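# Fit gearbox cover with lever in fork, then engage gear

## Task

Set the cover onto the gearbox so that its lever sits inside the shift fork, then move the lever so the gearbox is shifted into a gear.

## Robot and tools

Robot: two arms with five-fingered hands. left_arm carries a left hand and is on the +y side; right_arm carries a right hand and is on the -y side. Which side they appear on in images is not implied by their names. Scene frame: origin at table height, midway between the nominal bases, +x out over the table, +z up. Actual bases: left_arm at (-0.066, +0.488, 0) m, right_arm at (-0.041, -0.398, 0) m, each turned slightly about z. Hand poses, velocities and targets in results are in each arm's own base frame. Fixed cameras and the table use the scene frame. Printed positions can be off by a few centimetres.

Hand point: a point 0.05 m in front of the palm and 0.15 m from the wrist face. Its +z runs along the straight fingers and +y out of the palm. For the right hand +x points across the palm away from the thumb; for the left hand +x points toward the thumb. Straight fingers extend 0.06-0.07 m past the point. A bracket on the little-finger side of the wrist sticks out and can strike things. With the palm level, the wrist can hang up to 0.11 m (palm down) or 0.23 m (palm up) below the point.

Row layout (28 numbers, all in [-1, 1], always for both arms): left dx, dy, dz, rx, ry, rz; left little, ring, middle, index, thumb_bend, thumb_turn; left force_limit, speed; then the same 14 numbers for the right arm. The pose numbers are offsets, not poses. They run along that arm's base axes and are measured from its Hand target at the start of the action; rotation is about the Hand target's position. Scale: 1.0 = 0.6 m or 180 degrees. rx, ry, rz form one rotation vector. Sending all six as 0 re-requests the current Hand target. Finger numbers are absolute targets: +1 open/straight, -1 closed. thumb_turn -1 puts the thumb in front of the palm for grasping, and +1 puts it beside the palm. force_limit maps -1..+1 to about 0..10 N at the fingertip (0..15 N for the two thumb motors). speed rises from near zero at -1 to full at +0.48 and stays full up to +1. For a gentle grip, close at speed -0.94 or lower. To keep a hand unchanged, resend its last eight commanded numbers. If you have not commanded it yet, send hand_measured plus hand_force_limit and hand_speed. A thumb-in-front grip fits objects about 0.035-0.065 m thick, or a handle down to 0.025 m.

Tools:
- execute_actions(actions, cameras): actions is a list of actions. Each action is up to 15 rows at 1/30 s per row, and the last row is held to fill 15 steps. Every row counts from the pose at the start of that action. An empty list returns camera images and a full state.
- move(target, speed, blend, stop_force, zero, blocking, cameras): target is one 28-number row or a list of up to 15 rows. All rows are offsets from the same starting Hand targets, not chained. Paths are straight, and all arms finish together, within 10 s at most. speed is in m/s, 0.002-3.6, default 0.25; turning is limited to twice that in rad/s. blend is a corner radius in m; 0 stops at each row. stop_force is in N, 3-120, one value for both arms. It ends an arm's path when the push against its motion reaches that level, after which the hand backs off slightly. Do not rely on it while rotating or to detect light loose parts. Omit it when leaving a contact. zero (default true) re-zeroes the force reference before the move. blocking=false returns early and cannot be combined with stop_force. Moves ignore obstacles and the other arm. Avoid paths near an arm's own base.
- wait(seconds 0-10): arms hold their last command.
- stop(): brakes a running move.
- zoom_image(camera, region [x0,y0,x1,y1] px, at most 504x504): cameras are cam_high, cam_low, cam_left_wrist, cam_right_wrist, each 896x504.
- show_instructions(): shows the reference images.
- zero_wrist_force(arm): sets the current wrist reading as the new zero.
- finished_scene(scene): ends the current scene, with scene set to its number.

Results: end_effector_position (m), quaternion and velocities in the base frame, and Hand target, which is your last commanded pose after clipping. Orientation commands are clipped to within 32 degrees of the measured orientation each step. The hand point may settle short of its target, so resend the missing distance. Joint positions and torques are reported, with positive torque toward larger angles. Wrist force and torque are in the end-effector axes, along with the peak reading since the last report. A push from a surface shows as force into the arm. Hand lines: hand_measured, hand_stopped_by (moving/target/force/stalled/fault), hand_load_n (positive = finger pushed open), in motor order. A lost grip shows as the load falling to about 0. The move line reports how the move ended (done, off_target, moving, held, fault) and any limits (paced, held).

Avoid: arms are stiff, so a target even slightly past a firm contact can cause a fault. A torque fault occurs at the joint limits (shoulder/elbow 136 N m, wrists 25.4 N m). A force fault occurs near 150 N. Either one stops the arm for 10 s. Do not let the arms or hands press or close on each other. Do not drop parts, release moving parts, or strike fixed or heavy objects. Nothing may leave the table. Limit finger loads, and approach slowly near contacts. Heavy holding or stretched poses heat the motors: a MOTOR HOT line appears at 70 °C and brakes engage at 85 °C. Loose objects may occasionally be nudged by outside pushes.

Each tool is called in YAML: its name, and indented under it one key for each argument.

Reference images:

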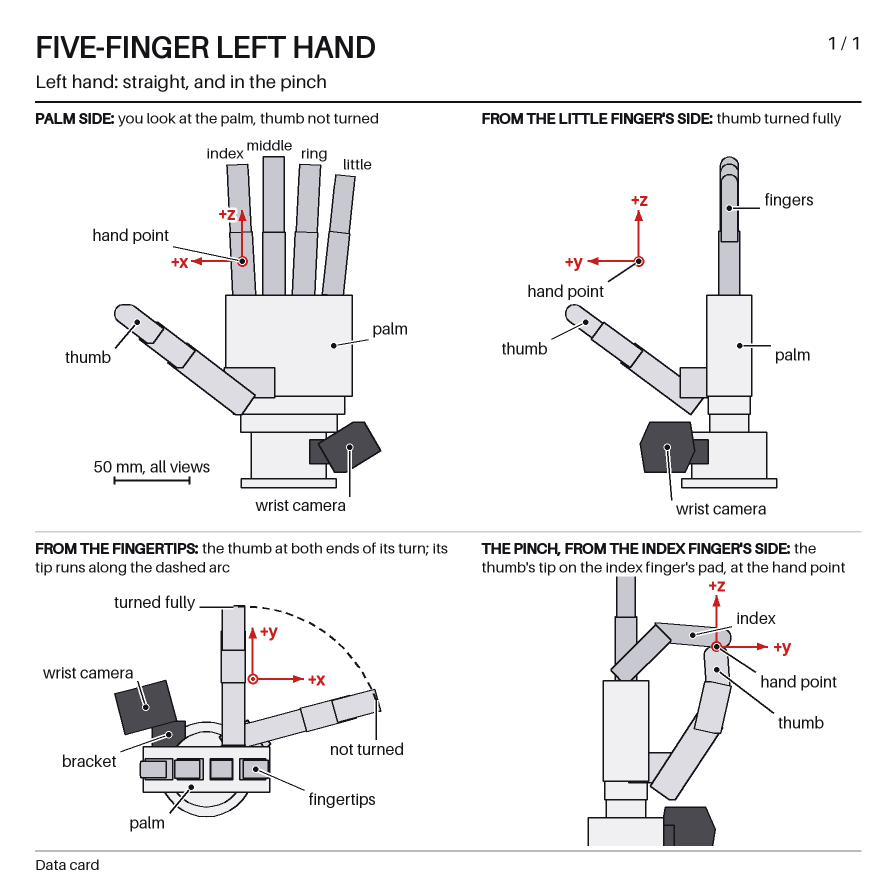

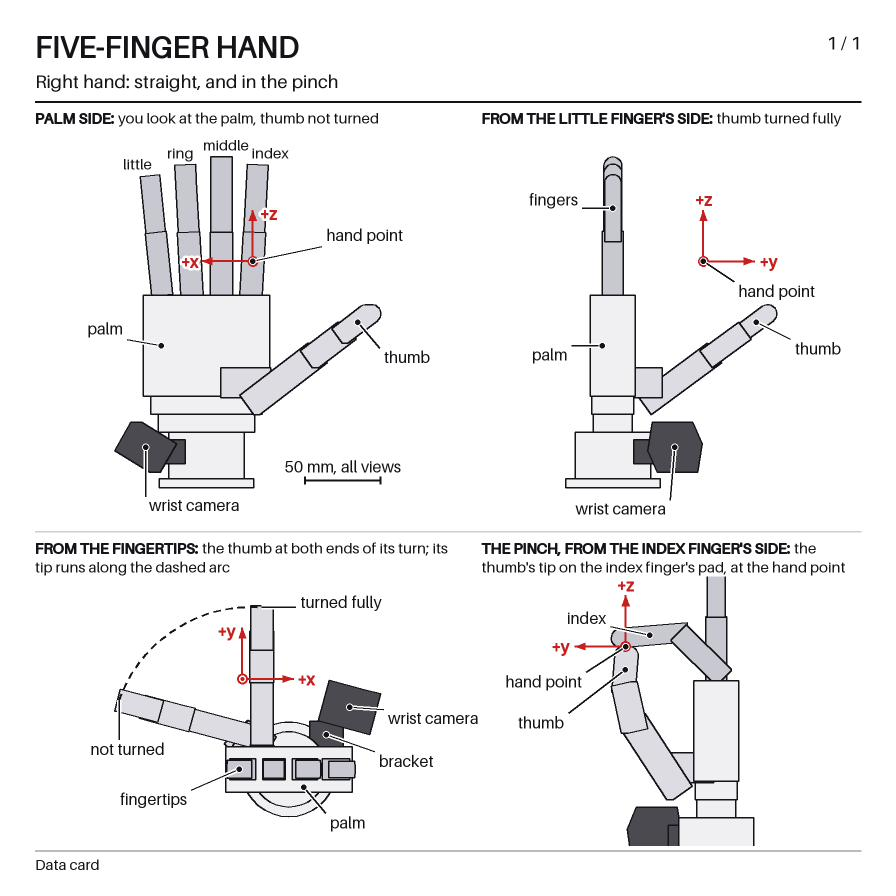

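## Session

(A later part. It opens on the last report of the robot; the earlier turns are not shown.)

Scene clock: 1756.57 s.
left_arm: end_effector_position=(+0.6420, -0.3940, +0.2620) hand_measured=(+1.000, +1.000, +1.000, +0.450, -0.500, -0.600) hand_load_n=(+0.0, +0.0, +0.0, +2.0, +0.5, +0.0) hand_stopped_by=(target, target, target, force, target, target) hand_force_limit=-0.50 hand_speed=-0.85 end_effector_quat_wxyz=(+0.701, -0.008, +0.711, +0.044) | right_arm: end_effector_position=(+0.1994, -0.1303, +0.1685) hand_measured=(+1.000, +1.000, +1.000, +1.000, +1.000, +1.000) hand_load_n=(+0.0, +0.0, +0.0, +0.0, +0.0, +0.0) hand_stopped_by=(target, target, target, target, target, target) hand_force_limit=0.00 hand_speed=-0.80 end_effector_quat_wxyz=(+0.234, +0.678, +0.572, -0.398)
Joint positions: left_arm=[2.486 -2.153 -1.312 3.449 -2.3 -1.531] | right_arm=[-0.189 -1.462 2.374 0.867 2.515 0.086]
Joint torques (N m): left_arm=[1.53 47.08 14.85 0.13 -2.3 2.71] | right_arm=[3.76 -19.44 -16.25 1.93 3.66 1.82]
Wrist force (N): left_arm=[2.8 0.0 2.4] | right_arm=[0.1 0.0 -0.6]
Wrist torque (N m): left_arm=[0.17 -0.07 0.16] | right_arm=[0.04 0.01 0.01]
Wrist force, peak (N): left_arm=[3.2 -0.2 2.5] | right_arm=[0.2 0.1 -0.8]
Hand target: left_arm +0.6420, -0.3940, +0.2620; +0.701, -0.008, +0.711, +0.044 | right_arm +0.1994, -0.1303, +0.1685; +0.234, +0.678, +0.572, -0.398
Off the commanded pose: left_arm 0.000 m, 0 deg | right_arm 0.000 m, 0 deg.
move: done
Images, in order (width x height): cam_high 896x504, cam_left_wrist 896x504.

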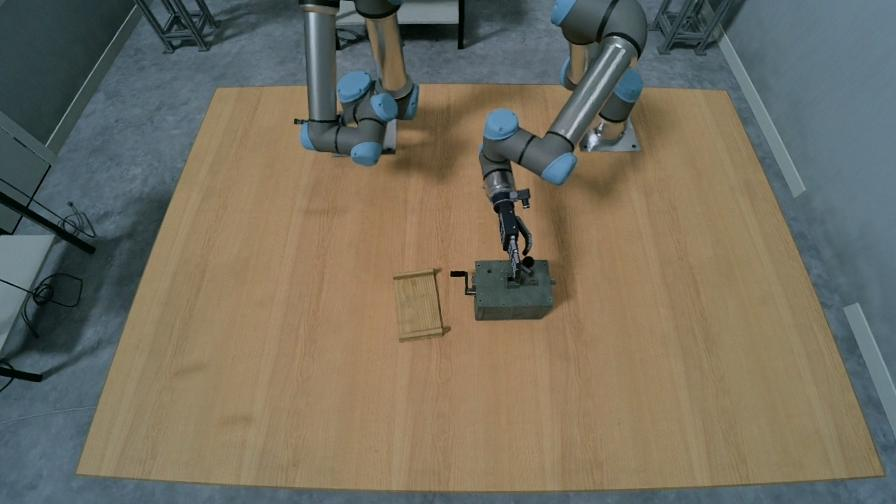

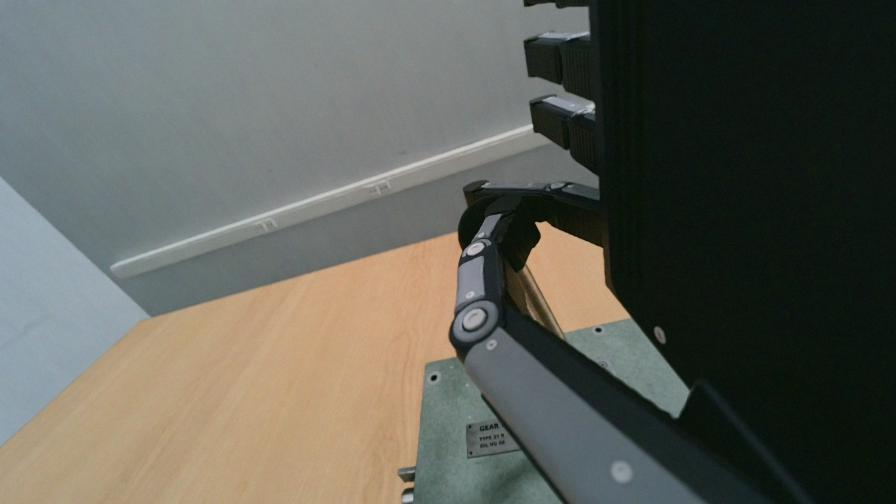

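move:
  target:
    - [0,0,0,0,0,0,1,1,1,0.9,0.4,-0.6,-0.5,-0.3,0,0,0,0,0,0,1,1,1,1,1,1,0,-0.8]
    - [0.0183,-0.005,0,0,0,0,1,1,1,-0.6,0.4,-0.6,-0.5,-0.8,0,0,0,0,0,0,1,1,1,1,1,1,0,-0.8]
    - [0.0183,-0.005,0,0,0,0,1,1,1,-0.6,-0.5,-0.6,-0.6,-0.8,0,0,0,0,0,0,1,1,1,1,1,1,0,-0.8]
  speed: 0.04
  cameras: ["cam_high","cam_left_wrist"]

zoom_image:
  camera: "cam_high"
  region: [490, 220, 560, 290]

Scene clock: 1799.80 s.
left_arm: end_effector_position=(+0.6530, -0.3970, +0.2620) hand_measured=(+1.000, +1.000, +1.000, +0.180, +0.022, -0.600) hand_load_n=(+0.0, +0.0, +0.0, +4.0, +4.5, +0.0) hand_stopped_by=(target, target, target, force, force, target) hand_force_limit=-0.60 hand_speed=-0.80 end_effector_quat_wxyz=(+0.701, -0.008, +0.711, +0.044) | right_arm: end_effector_position=(+0.1994, -0.1303, +0.1685) hand_measured=(+1.000, +1.000, +1.000, +1.000, +1.000, +1.000) hand_load_n=(+0.0, +0.0, +0.0, +0.0, -0.5, +0.0) hand_stopped_by=(target, target, target, target, target, target) hand_force_limit=0.00 hand_speed=-0.80 end_effector_quat_wxyz=(+0.234, +0.678, +0.572, -0.398)
Joint positions: left_arm=[2.493 -2.176 -1.276 3.435 -2.293 -1.531] | right_arm=[-0.189 -1.462 2.374 0.867 2.515 0.086]
Joint torques (N m): left_arm=[-1.38 39.68 11.59 -0.19 -1.85 -1.42] | right_arm=[5.53 -18.08 -17.77 1.75 3.36 1.87]
Wrist force (N): left_arm=[2.1 1.4 2.8] | right_arm=[0.0 0.2 -0.6]
Wrist torque (N m): left_arm=[0.25 -0.12 0.12] | right_arm=[0.06 0.01 0.01]
Wrist force, peak (N): left_arm=[3.2 -0.1 2.7] | right_arm=[0.1 0.0 -0.8]
Hand target: left_arm +0.6529, -0.3970, +0.2620; +0.701, -0.008, +0.711, +0.044 | right_arm +0.1994, -0.1303, +0.1685; +0.234, +0.678, +0.572, -0.398
Off the commanded pose: left_arm 0.000 m, 0 deg | right_arm 0.000 m, 0 deg.
move: done
Images, in order (width x height): cam_high 896x504, cam_left_wrist 896x504.

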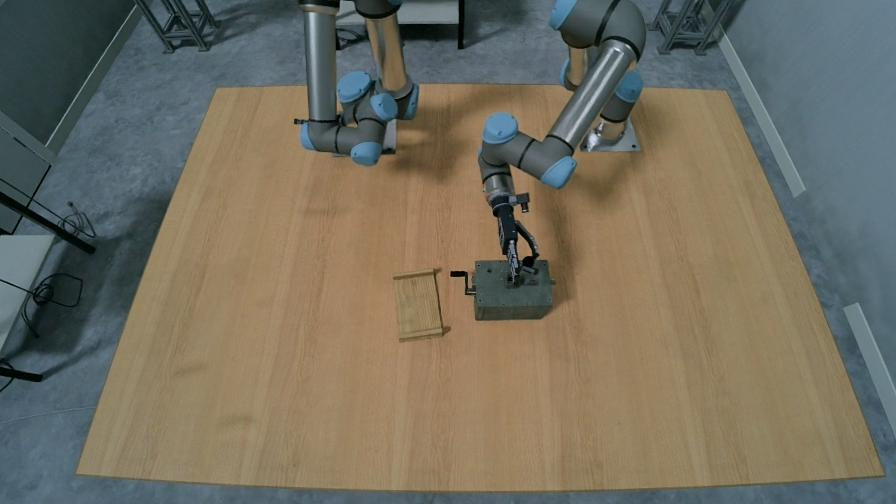

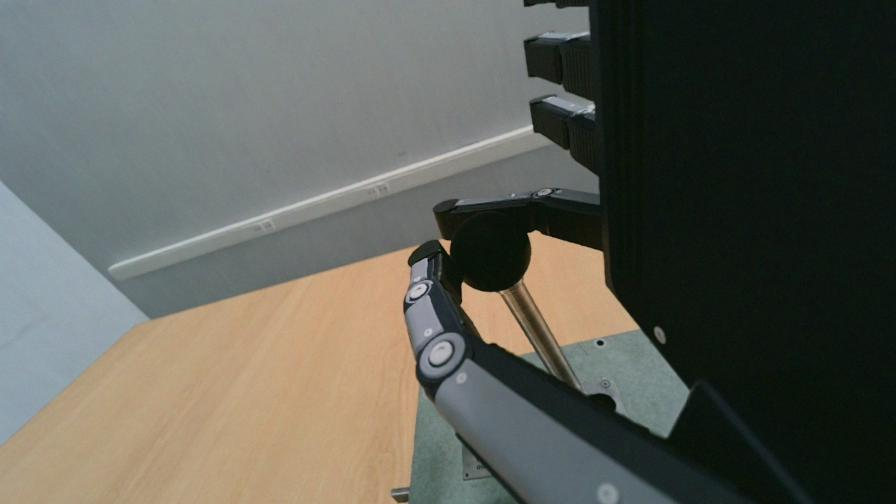

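Scaled by 7.200 from the camera's 896x504 image, which has a finer 1280x720 frame.

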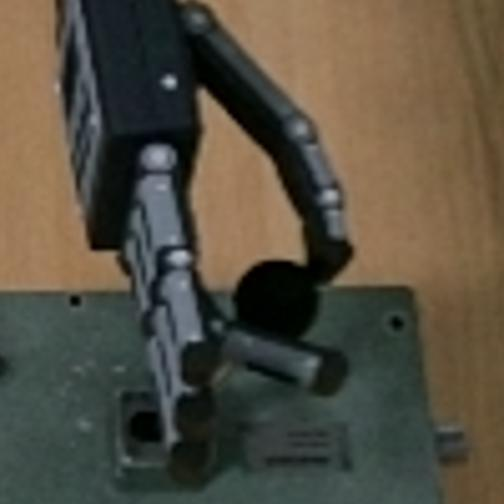

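move:
  target:
    - [-0.001,-0.0333,0.005,0,0,0,1,1,1,-0.6,-0.5,-0.6,-0.6,-0.8,0,0,0,0,0,0,1,1,1,1,1,1,0,-0.8]
    - [-0.00175,-0.0583,0.0062,0,0,0,1,1,1,-0.6,-0.5,-0.6,-0.6,-0.8,0,0,0,0,0,0,1,1,1,1,1,1,0,-0.8]
  speed: 0.018
  blend: 0.005
  stop_force: 7
  cameras: ["cam_high","cam_low","cam_left_wrist"]

zoom_image:
  camera: "cam_high"
  region: [450, 230, 570, 330]

Scene clock: 1831.77 s.
left_arm: end_effector_position=(+0.6519, -0.4320, +0.2657) hand_measured=(+1.000, +1.000, +1.000, +0.180, +0.022, -0.600) hand_load_n=(+0.0, +0.0, +0.0, +4.5, +4.0, -2.0) hand_stopped_by=(target, target, target, force, force, target) hand_force_limit=-0.60 hand_speed=-0.80 end_effector_quat_wxyz=(+0.701, -0.008, +0.711, +0.044) | right_arm: end_effector_position=(+0.1994, -0.1303, +0.1685) hand_measured=(+1.000, +1.000, +1.000, +1.000, +1.000, +1.000) hand_load_n=(+0.0, +0.0, +0.0, +0.0, +0.0, +0.0) hand_stopped_by=(target, target, target, target, target, target) hand_force_limit=0.00 hand_speed=-0.80 end_effector_quat_wxyz=(+0.234, +0.678, +0.572, -0.398)
Joint positions: left_arm=[2.448 -2.238 -1.162 3.382 -2.338 -1.532] | right_arm=[-0.189 -1.462 2.374 0.867 2.515 0.086]
Joint torques (N m): left_arm=[-13.85 39.45 31.04 -0.14 -1.99 -2.06] | right_arm=[5.49 -18.37 -16.53 1.73 3.69 1.79]
Wrist force (N): left_arm=[3.5 2.2 1.6] | right_arm=[0.1 0.2 -0.6]
Wrist torque (N m): left_arm=[0.28 -0.04 0.36] | right_arm=[0.07 0.00 0.01]
Wrist force, peak (N): left_arm=[1.9 6.2 1.3] | right_arm=[0.1 0.2 -0.9]
Hand target: left_arm +0.6519, -0.4320, +0.2657; +0.701, -0.008, +0.711, +0.044 | right_arm +0.1994, -0.1303, +0.1685; +0.234, +0.678, +0.572, -0.398
Off the commanded pose: left_arm 0.000 m, 0 deg | right_arm 0.000 m, 0 deg.
move: done
Images, in order (width x height): cam_high 896x504, cam_low 896x504, cam_left_wrist 896x504.

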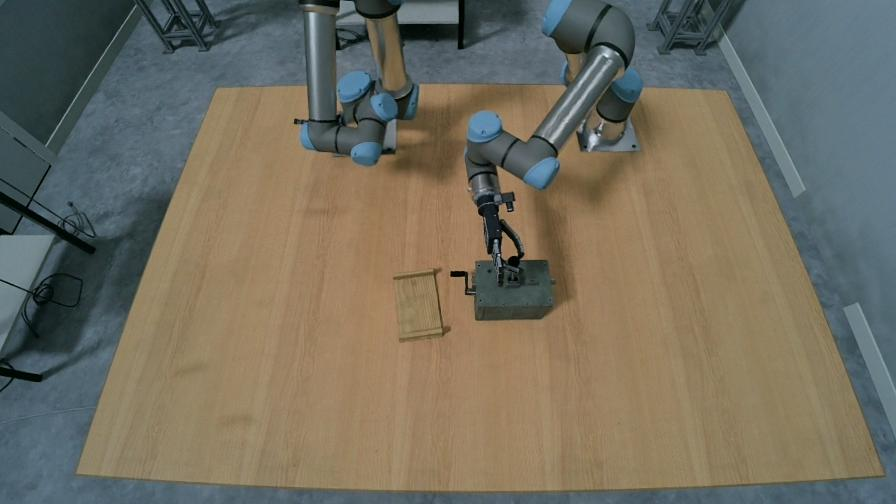

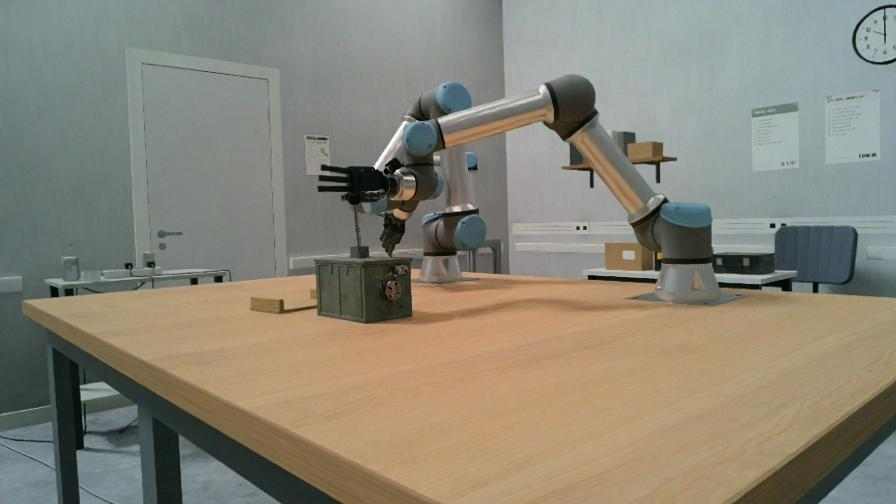

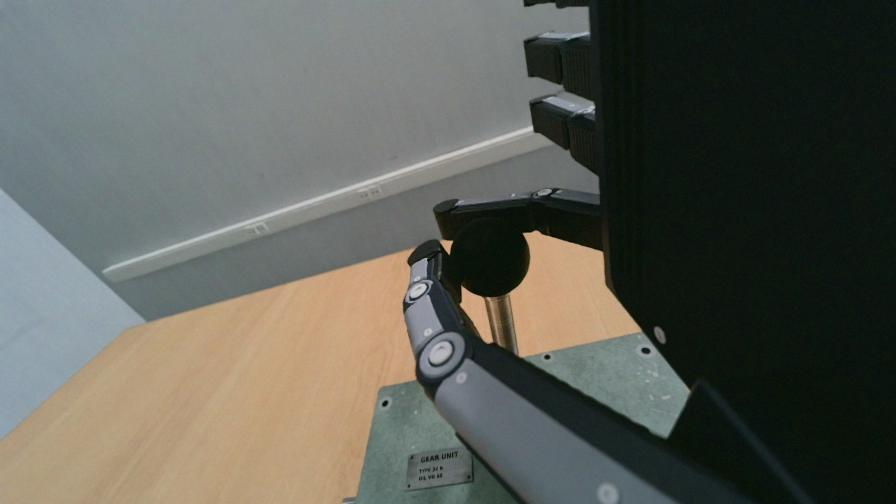

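Scaled by 4.200 from the camera's 896x504 image, which has a finer 1280x720 frame.

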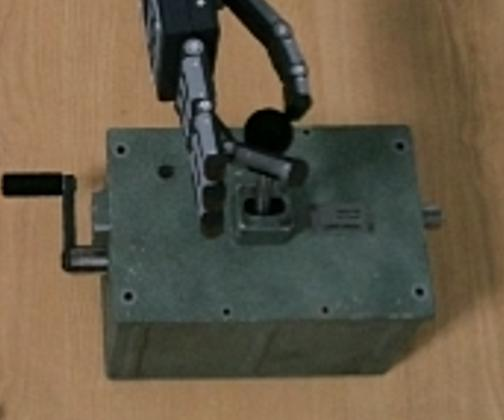

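move:
  target:
    - [-0.0006,-0.0217,-0.001,0,0,0,1,1,1,-0.6,-0.5,-0.6,-0.6,-0.8,0,0,0,0,0,0,1,1,1,1,1,1,0,-0.8]
    - [-0.0013,-0.045,-0.004,0,0,0,1,1,1,-0.6,-0.5,-0.6,-0.6,-0.8,0,0,0,0,0,0,1,1,1,1,1,1,0,-0.8]
  speed: 0.015
  blend: 0.004
  stop_force: 7
  cameras: ["cam_high","cam_low","cam_left_wrist"]

zoom_image:
  camera: "cam_high"
  region: [450, 230, 570, 330]

Scene clock: 1846.67 s.
left_arm: end_effector_position=(+0.6514, -0.4500, +0.2645) hand_measured=(+1.000, +1.000, +1.000, +0.180, +0.022, -0.600) hand_load_n=(+0.0, +0.0, +0.0, +3.5, +9.0, -3.0) hand_stopped_by=(target, target, target, force, force, target) hand_force_limit=-0.60 hand_speed=-0.80 end_effector_quat_wxyz=(+0.701, -0.008, +0.711, +0.044) | right_arm: end_effector_position=(+0.1994, -0.1303, +0.1685) hand_measured=(+1.000, +1.000, +1.000, +1.000, +1.000, +1.000) hand_load_n=(+0.0, +0.0, +0.0, +0.0, +0.0, +0.0) hand_stopped_by=(target, target, target, target, target, target) hand_force_limit=0.00 hand_speed=-0.80 end_effector_quat_wxyz=(+0.234, +0.678, +0.572, -0.398)
Joint positions: left_arm=[2.426 -2.274 -1.103 3.36 -2.36 -1.532] | right_arm=[-0.189 -1.462 2.374 0.867 2.515 0.086]
Joint torques (N m): left_arm=[8.6 55.07 11.04 2.8 3.12 -1.33] | right_arm=[6.83 -18.26 -16.69 2.15 3.56 1.8]
Wrist force (N): left_arm=[0.6 5.6 -0.6] | right_arm=[-0.2 0.0 -0.5]
Wrist torque (N m): left_arm=[0.41 -0.08 0.29] | right_arm=[0.03 0.05 -0.01]
Wrist force, peak (N): left_arm=[-1.8 9.1 -1.0] | right_arm=[0.1 0.0 -0.9]
Hand target: left_arm +0.6514, -0.4500, +0.2645; +0.701, -0.008, +0.711, +0.044 (not the last commanded pose) | right_arm +0.1994, -0.1303, +0.1685; +0.234, +0.678, +0.572, -0.398
Off the commanded pose: left_arm 0.009 m, 0 deg | right_arm 0.000 m, 0 deg.
move: contact (left_arm); path passed 1 of 2 targets
Images, in order (width x height): cam_high 896x504, cam_low 896x504, cam_left_wrist 896x504.

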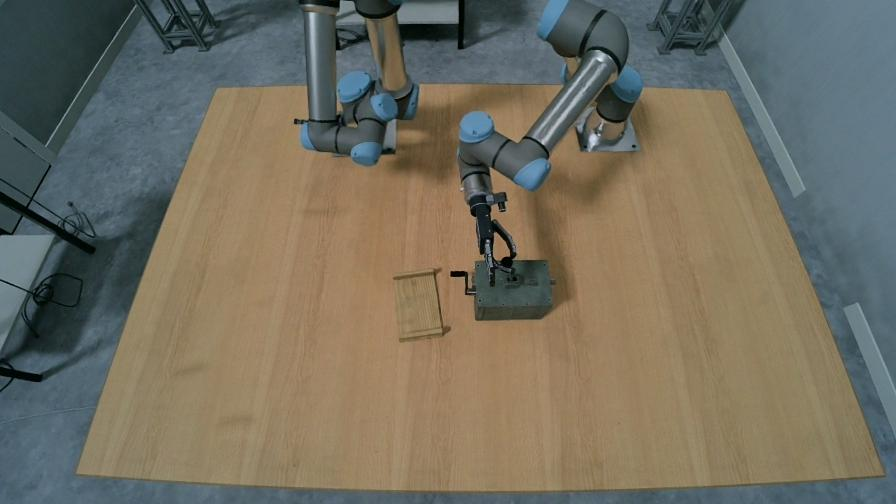

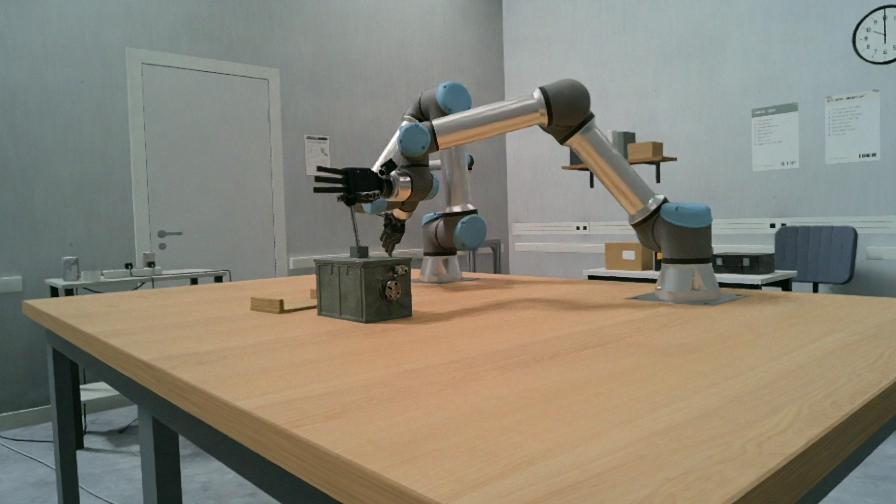

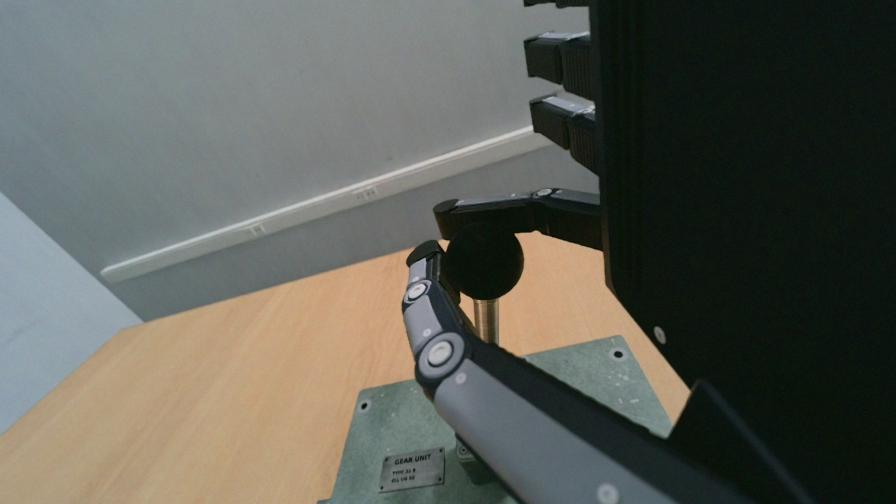

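Scaled by 4.200 from the camera's 896x504 image, which has a finer 1280x720 frame.

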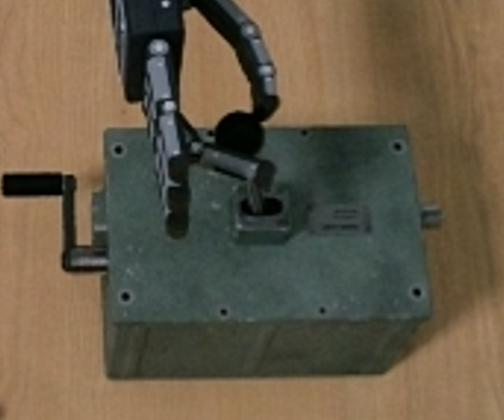

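move:
  target:
    - [-0.0004,-0.0133,-0.003,0,0,0,1,1,1,-0.6,-0.5,-0.6,-0.6,-0.8,0,0,0,0,0,0,1,1,1,1,1,1,0,-0.8]
  speed: 0.012
  stop_force: 6
  cameras: ["cam_high","cam_low","cam_left_wrist"]

zoom_image:
  camera: "cam_high"
  region: [450, 230, 570, 330]

zoom_image:
  camera: "cam_low"
  region: [312, 170, 422, 275]

Scene clock: 1862.77 s.
left_arm: end_effector_position=(+0.6514, -0.4512, +0.2642) hand_measured=(+1.000, +1.000, +1.000, +0.180, +0.024, -0.600) hand_load_n=(+0.0, +0.0, +0.0, +4.5, +11.5, -4.5) hand_stopped_by=(target, target, target, force, force, target) hand_force_limit=-0.60 hand_speed=-0.80 end_effector_quat_wxyz=(+0.701, -0.008, +0.711, +0.044) | right_arm: end_effector_position=(+0.1994, -0.1303, +0.1685) hand_measured=(+1.000, +1.000, +1.000, +1.000, +1.000, +1.000) hand_load_n=(-0.5, +0.0, +0.0, +0.0, +0.0, +0.0) hand_stopped_by=(target, target, target, target, target, target) hand_force_limit=0.00 hand_speed=-0.80 end_effector_quat_wxyz=(+0.234, +0.678, +0.572, -0.398)
Joint positions: left_arm=[2.425 -2.277 -1.099 3.358 -2.361 -1.532] | right_arm=[-0.189 -1.462 2.374 0.867 2.515 0.086]
Joint torques (N m): left_arm=[7.75 53.85 10.38 2.68 3.46 0.47] | right_arm=[5.77 -18.74 -18.39 1.87 3.95 1.7]
Wrist force (N): left_arm=[-1.5 7.6 -1.2] | right_arm=[0.0 0.1 -0.4]
Wrist torque (N m): left_arm=[0.44 -0.08 0.27] | right_arm=[0.04 0.02 0.00]
Wrist force, peak (N): left_arm=[-2.5 11.9 -1.2] | right_arm=[0.0 0.3 -0.8]
Hand target: left_arm +0.6514, -0.4512, +0.2642; +0.701, -0.008, +0.711, +0.044 (not the last commanded pose) | right_arm +0.1994, -0.1303, +0.1685; +0.234, +0.678, +0.572, -0.398
Off the commanded pose: left_arm 0.007 m, 0 deg | right_arm 0.000 m, 0 deg.
move: contact (left_arm)
Images, in order (width x height): cam_high 896x504, cam_low 896x504, cam_left_wrist 896x504.

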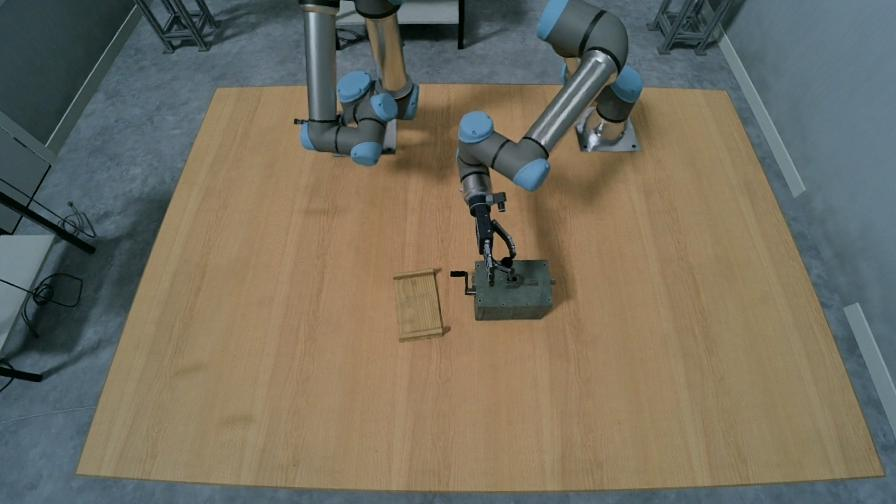

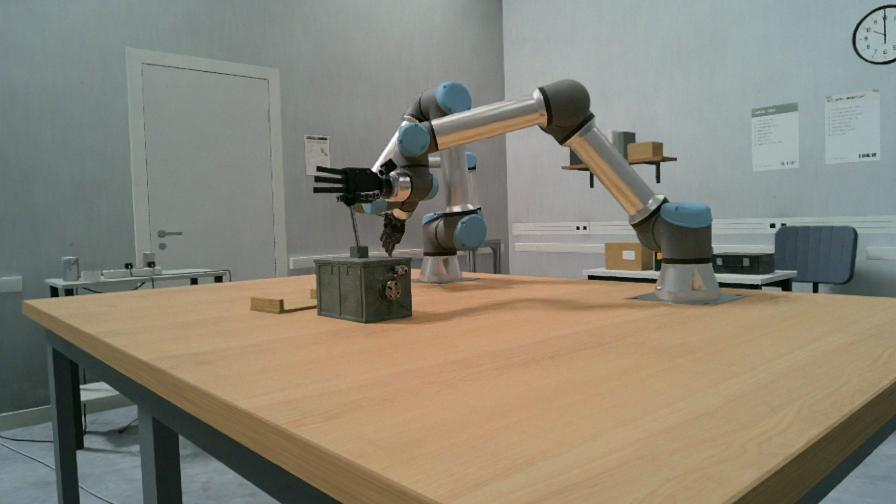

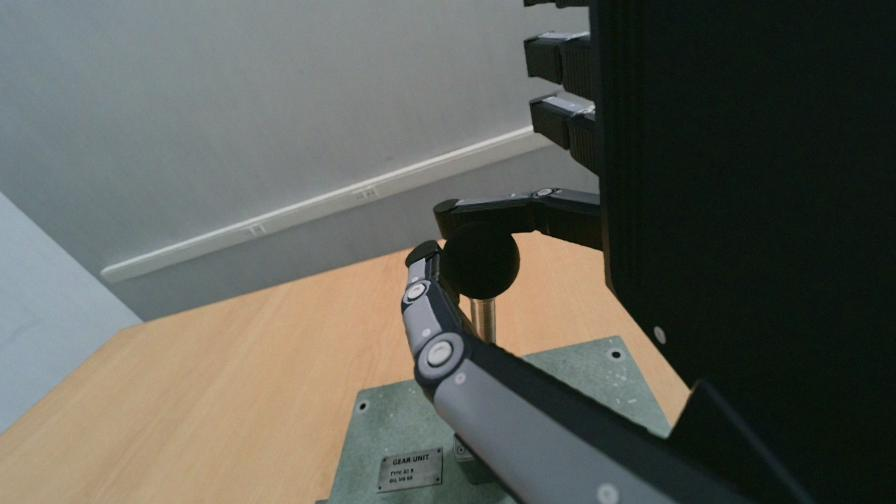

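Scaled by 4.200 from the camera's 896x504 image, which has a finer 1280x720 frame.

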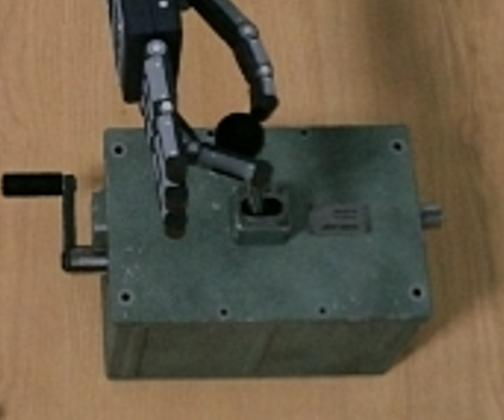

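Scaled by 4.582 from the camera's 896x504 image, which has a finer 1280x720 frame.

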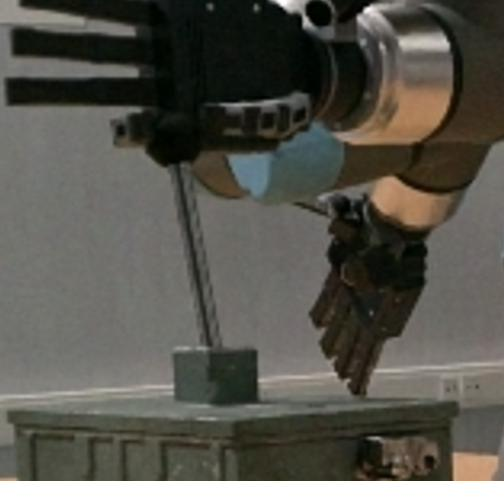

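zoom_image:
  camera: "cam_high"
  region: [495, 255, 535, 295]

zoom_image:
  camera: "cam_left_wrist"
  region: [420, 380, 620, 500]

Scaled by 12.600 from the camera's 896x504 image, which has a finer 1280x720 frame.

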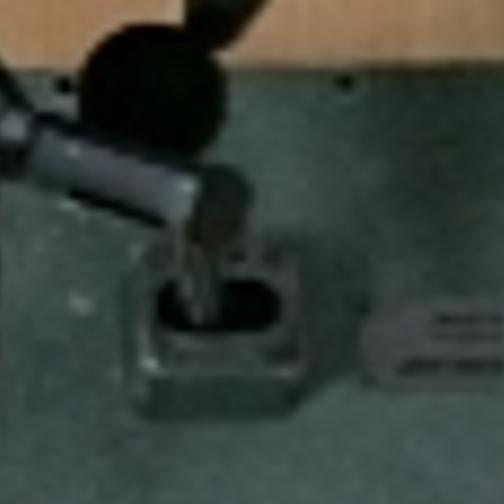

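Scaled by 2.520 from the camera's 896x504 image, which has a finer 1280x720 frame.

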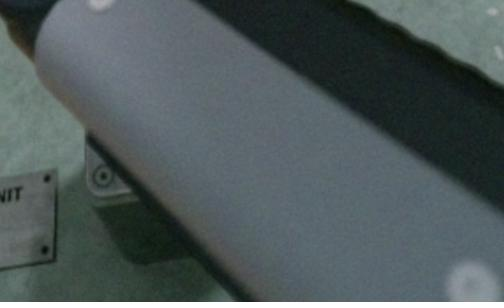

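move:
  target:
    - [0,0.002,0,0,0,0,1,1,1,0.38,0.4,-0.6,-0.5,-0.3,0,0,0,0,0,0,1,1,1,1,1,1,0,-0.8]
    - [0,0.002,0,0,0,0,1,1,1,1,1,-0.6,-0.5,0,0,0,0,0,0,0,1,1,1,1,1,1,0,-0.8]
    - [-0.1,0.002,0,0,0,0,1,1,1,1,1,-0.6,-0.5,0,0,0,0,0,0,0,1,1,1,1,1,1,0,-0.8]
    - [-0.13,0.03,0.1,0,0,0,1,1,1,1,1,-0.6,-0.5,0,0,0,0,0,0,0,1,1,1,1,1,1,0,-0.8]
  speed: 0.08
  cameras: ["cam_high","cam_low","cam_left_wrist"]

zoom_image:
  camera: "cam_high"
  region: [450, 230, 570, 330]

zoom_image:
  camera: "cam_low"
  region: [312, 170, 422, 275]

Scene clock: 1924.43 s.
left_arm: end_effector_position=(+0.5734, -0.4332, +0.3241) hand_measured=(+1.000, +1.000, +1.000, +1.000, +1.000, -0.600) hand_load_n=(+0.0, +0.0, +0.0, +0.0, +0.0, +0.0) hand_stopped_by=(target, target, target, target, target, target) hand_force_limit=-0.50 hand_speed=0.00 end_effector_quat_wxyz=(+0.701, -0.008, +0.711, +0.044) | right_arm: end_effector_position=(+0.1994, -0.1303, +0.1685) hand_measured=(+1.000, +1.000, +1.000, +1.000, +1.000, +1.000) hand_load_n=(+0.0, +0.0, +0.0, +0.0, +0.0, -0.5) hand_stopped_by=(target, target, target, target, target, target) hand_force_limit=0.00 hand_speed=-0.80 end_effector_quat_wxyz=(+0.234, +0.678, +0.572, -0.398)
Joint positions: left_arm=[2.361 -2.093 -1.244 3.318 -2.425 -1.534] | right_arm=[-0.189 -1.462 2.374 0.867 2.515 0.086]
Joint torques (N m): left_arm=[-12.08 52.41 30.63 -0.25 -2.24 -2.11] | right_arm=[4.64 -18.94 -17.63 1.81 3.56 1.54]
Wrist force (N): left_arm=[2.0 0.9 -0.4] | right_arm=[0.1 0.1 -0.5]
Wrist torque (N m): left_arm=[0.28 -0.04 0.22] | right_arm=[0.05 0.00 0.01]
Wrist force, peak (N): left_arm=[-1.4 7.8 -1.3] | right_arm=[0.0 0.0 -1.0]
Hand target: left_arm +0.5734, -0.4332, +0.3242; +0.701, -0.008, +0.711, +0.044 | right_arm +0.1994, -0.1303, +0.1685; +0.234, +0.678, +0.572, -0.398
Off the commanded pose: left_arm 0.000 m, 0 deg | right_arm 0.000 m, 0 deg.
move: done
Images, in order (width x height): cam_high 896x504, cam_low 896x504, cam_left_wrist 896x504.

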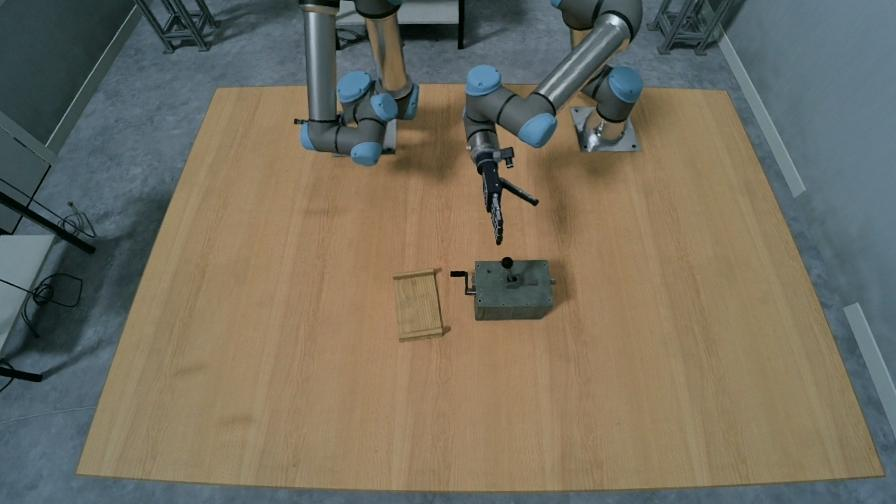

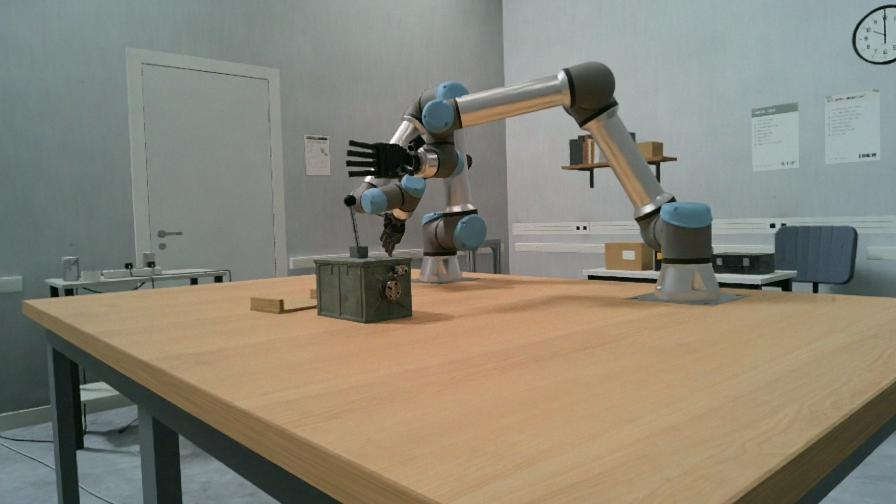

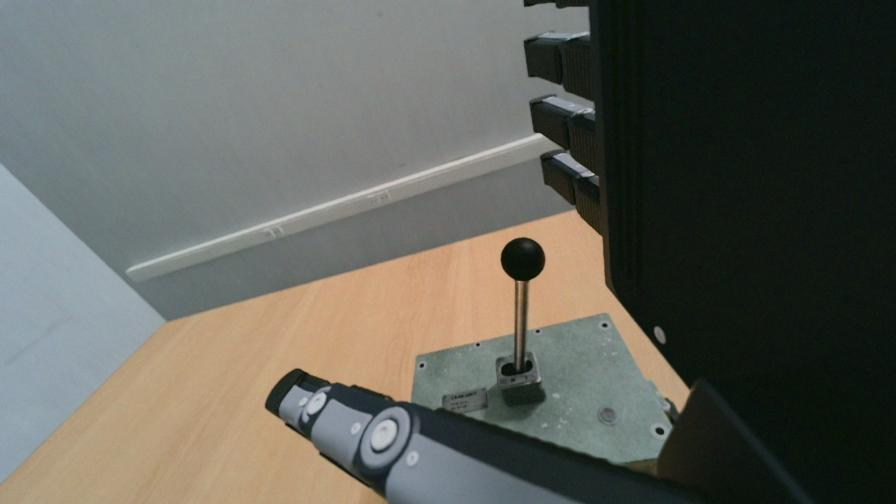

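Scaled by 4.200 from the camera's 896x504 image, which has a finer 1280x720 frame.

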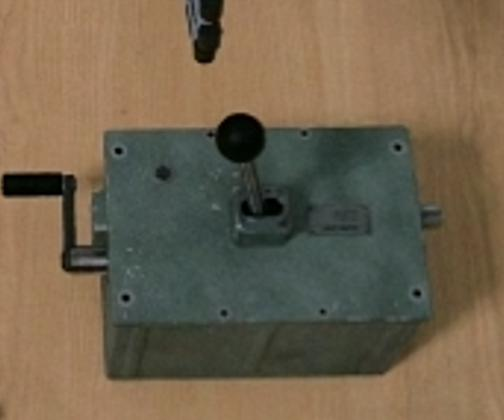

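Scaled by 4.582 from the camera's 896x504 image, which has a finer 1280x720 frame.

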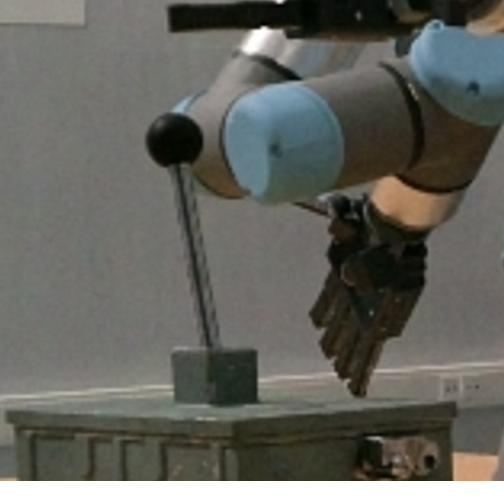

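finished_scene:
  scene: 2

The scene is finished: the task was done.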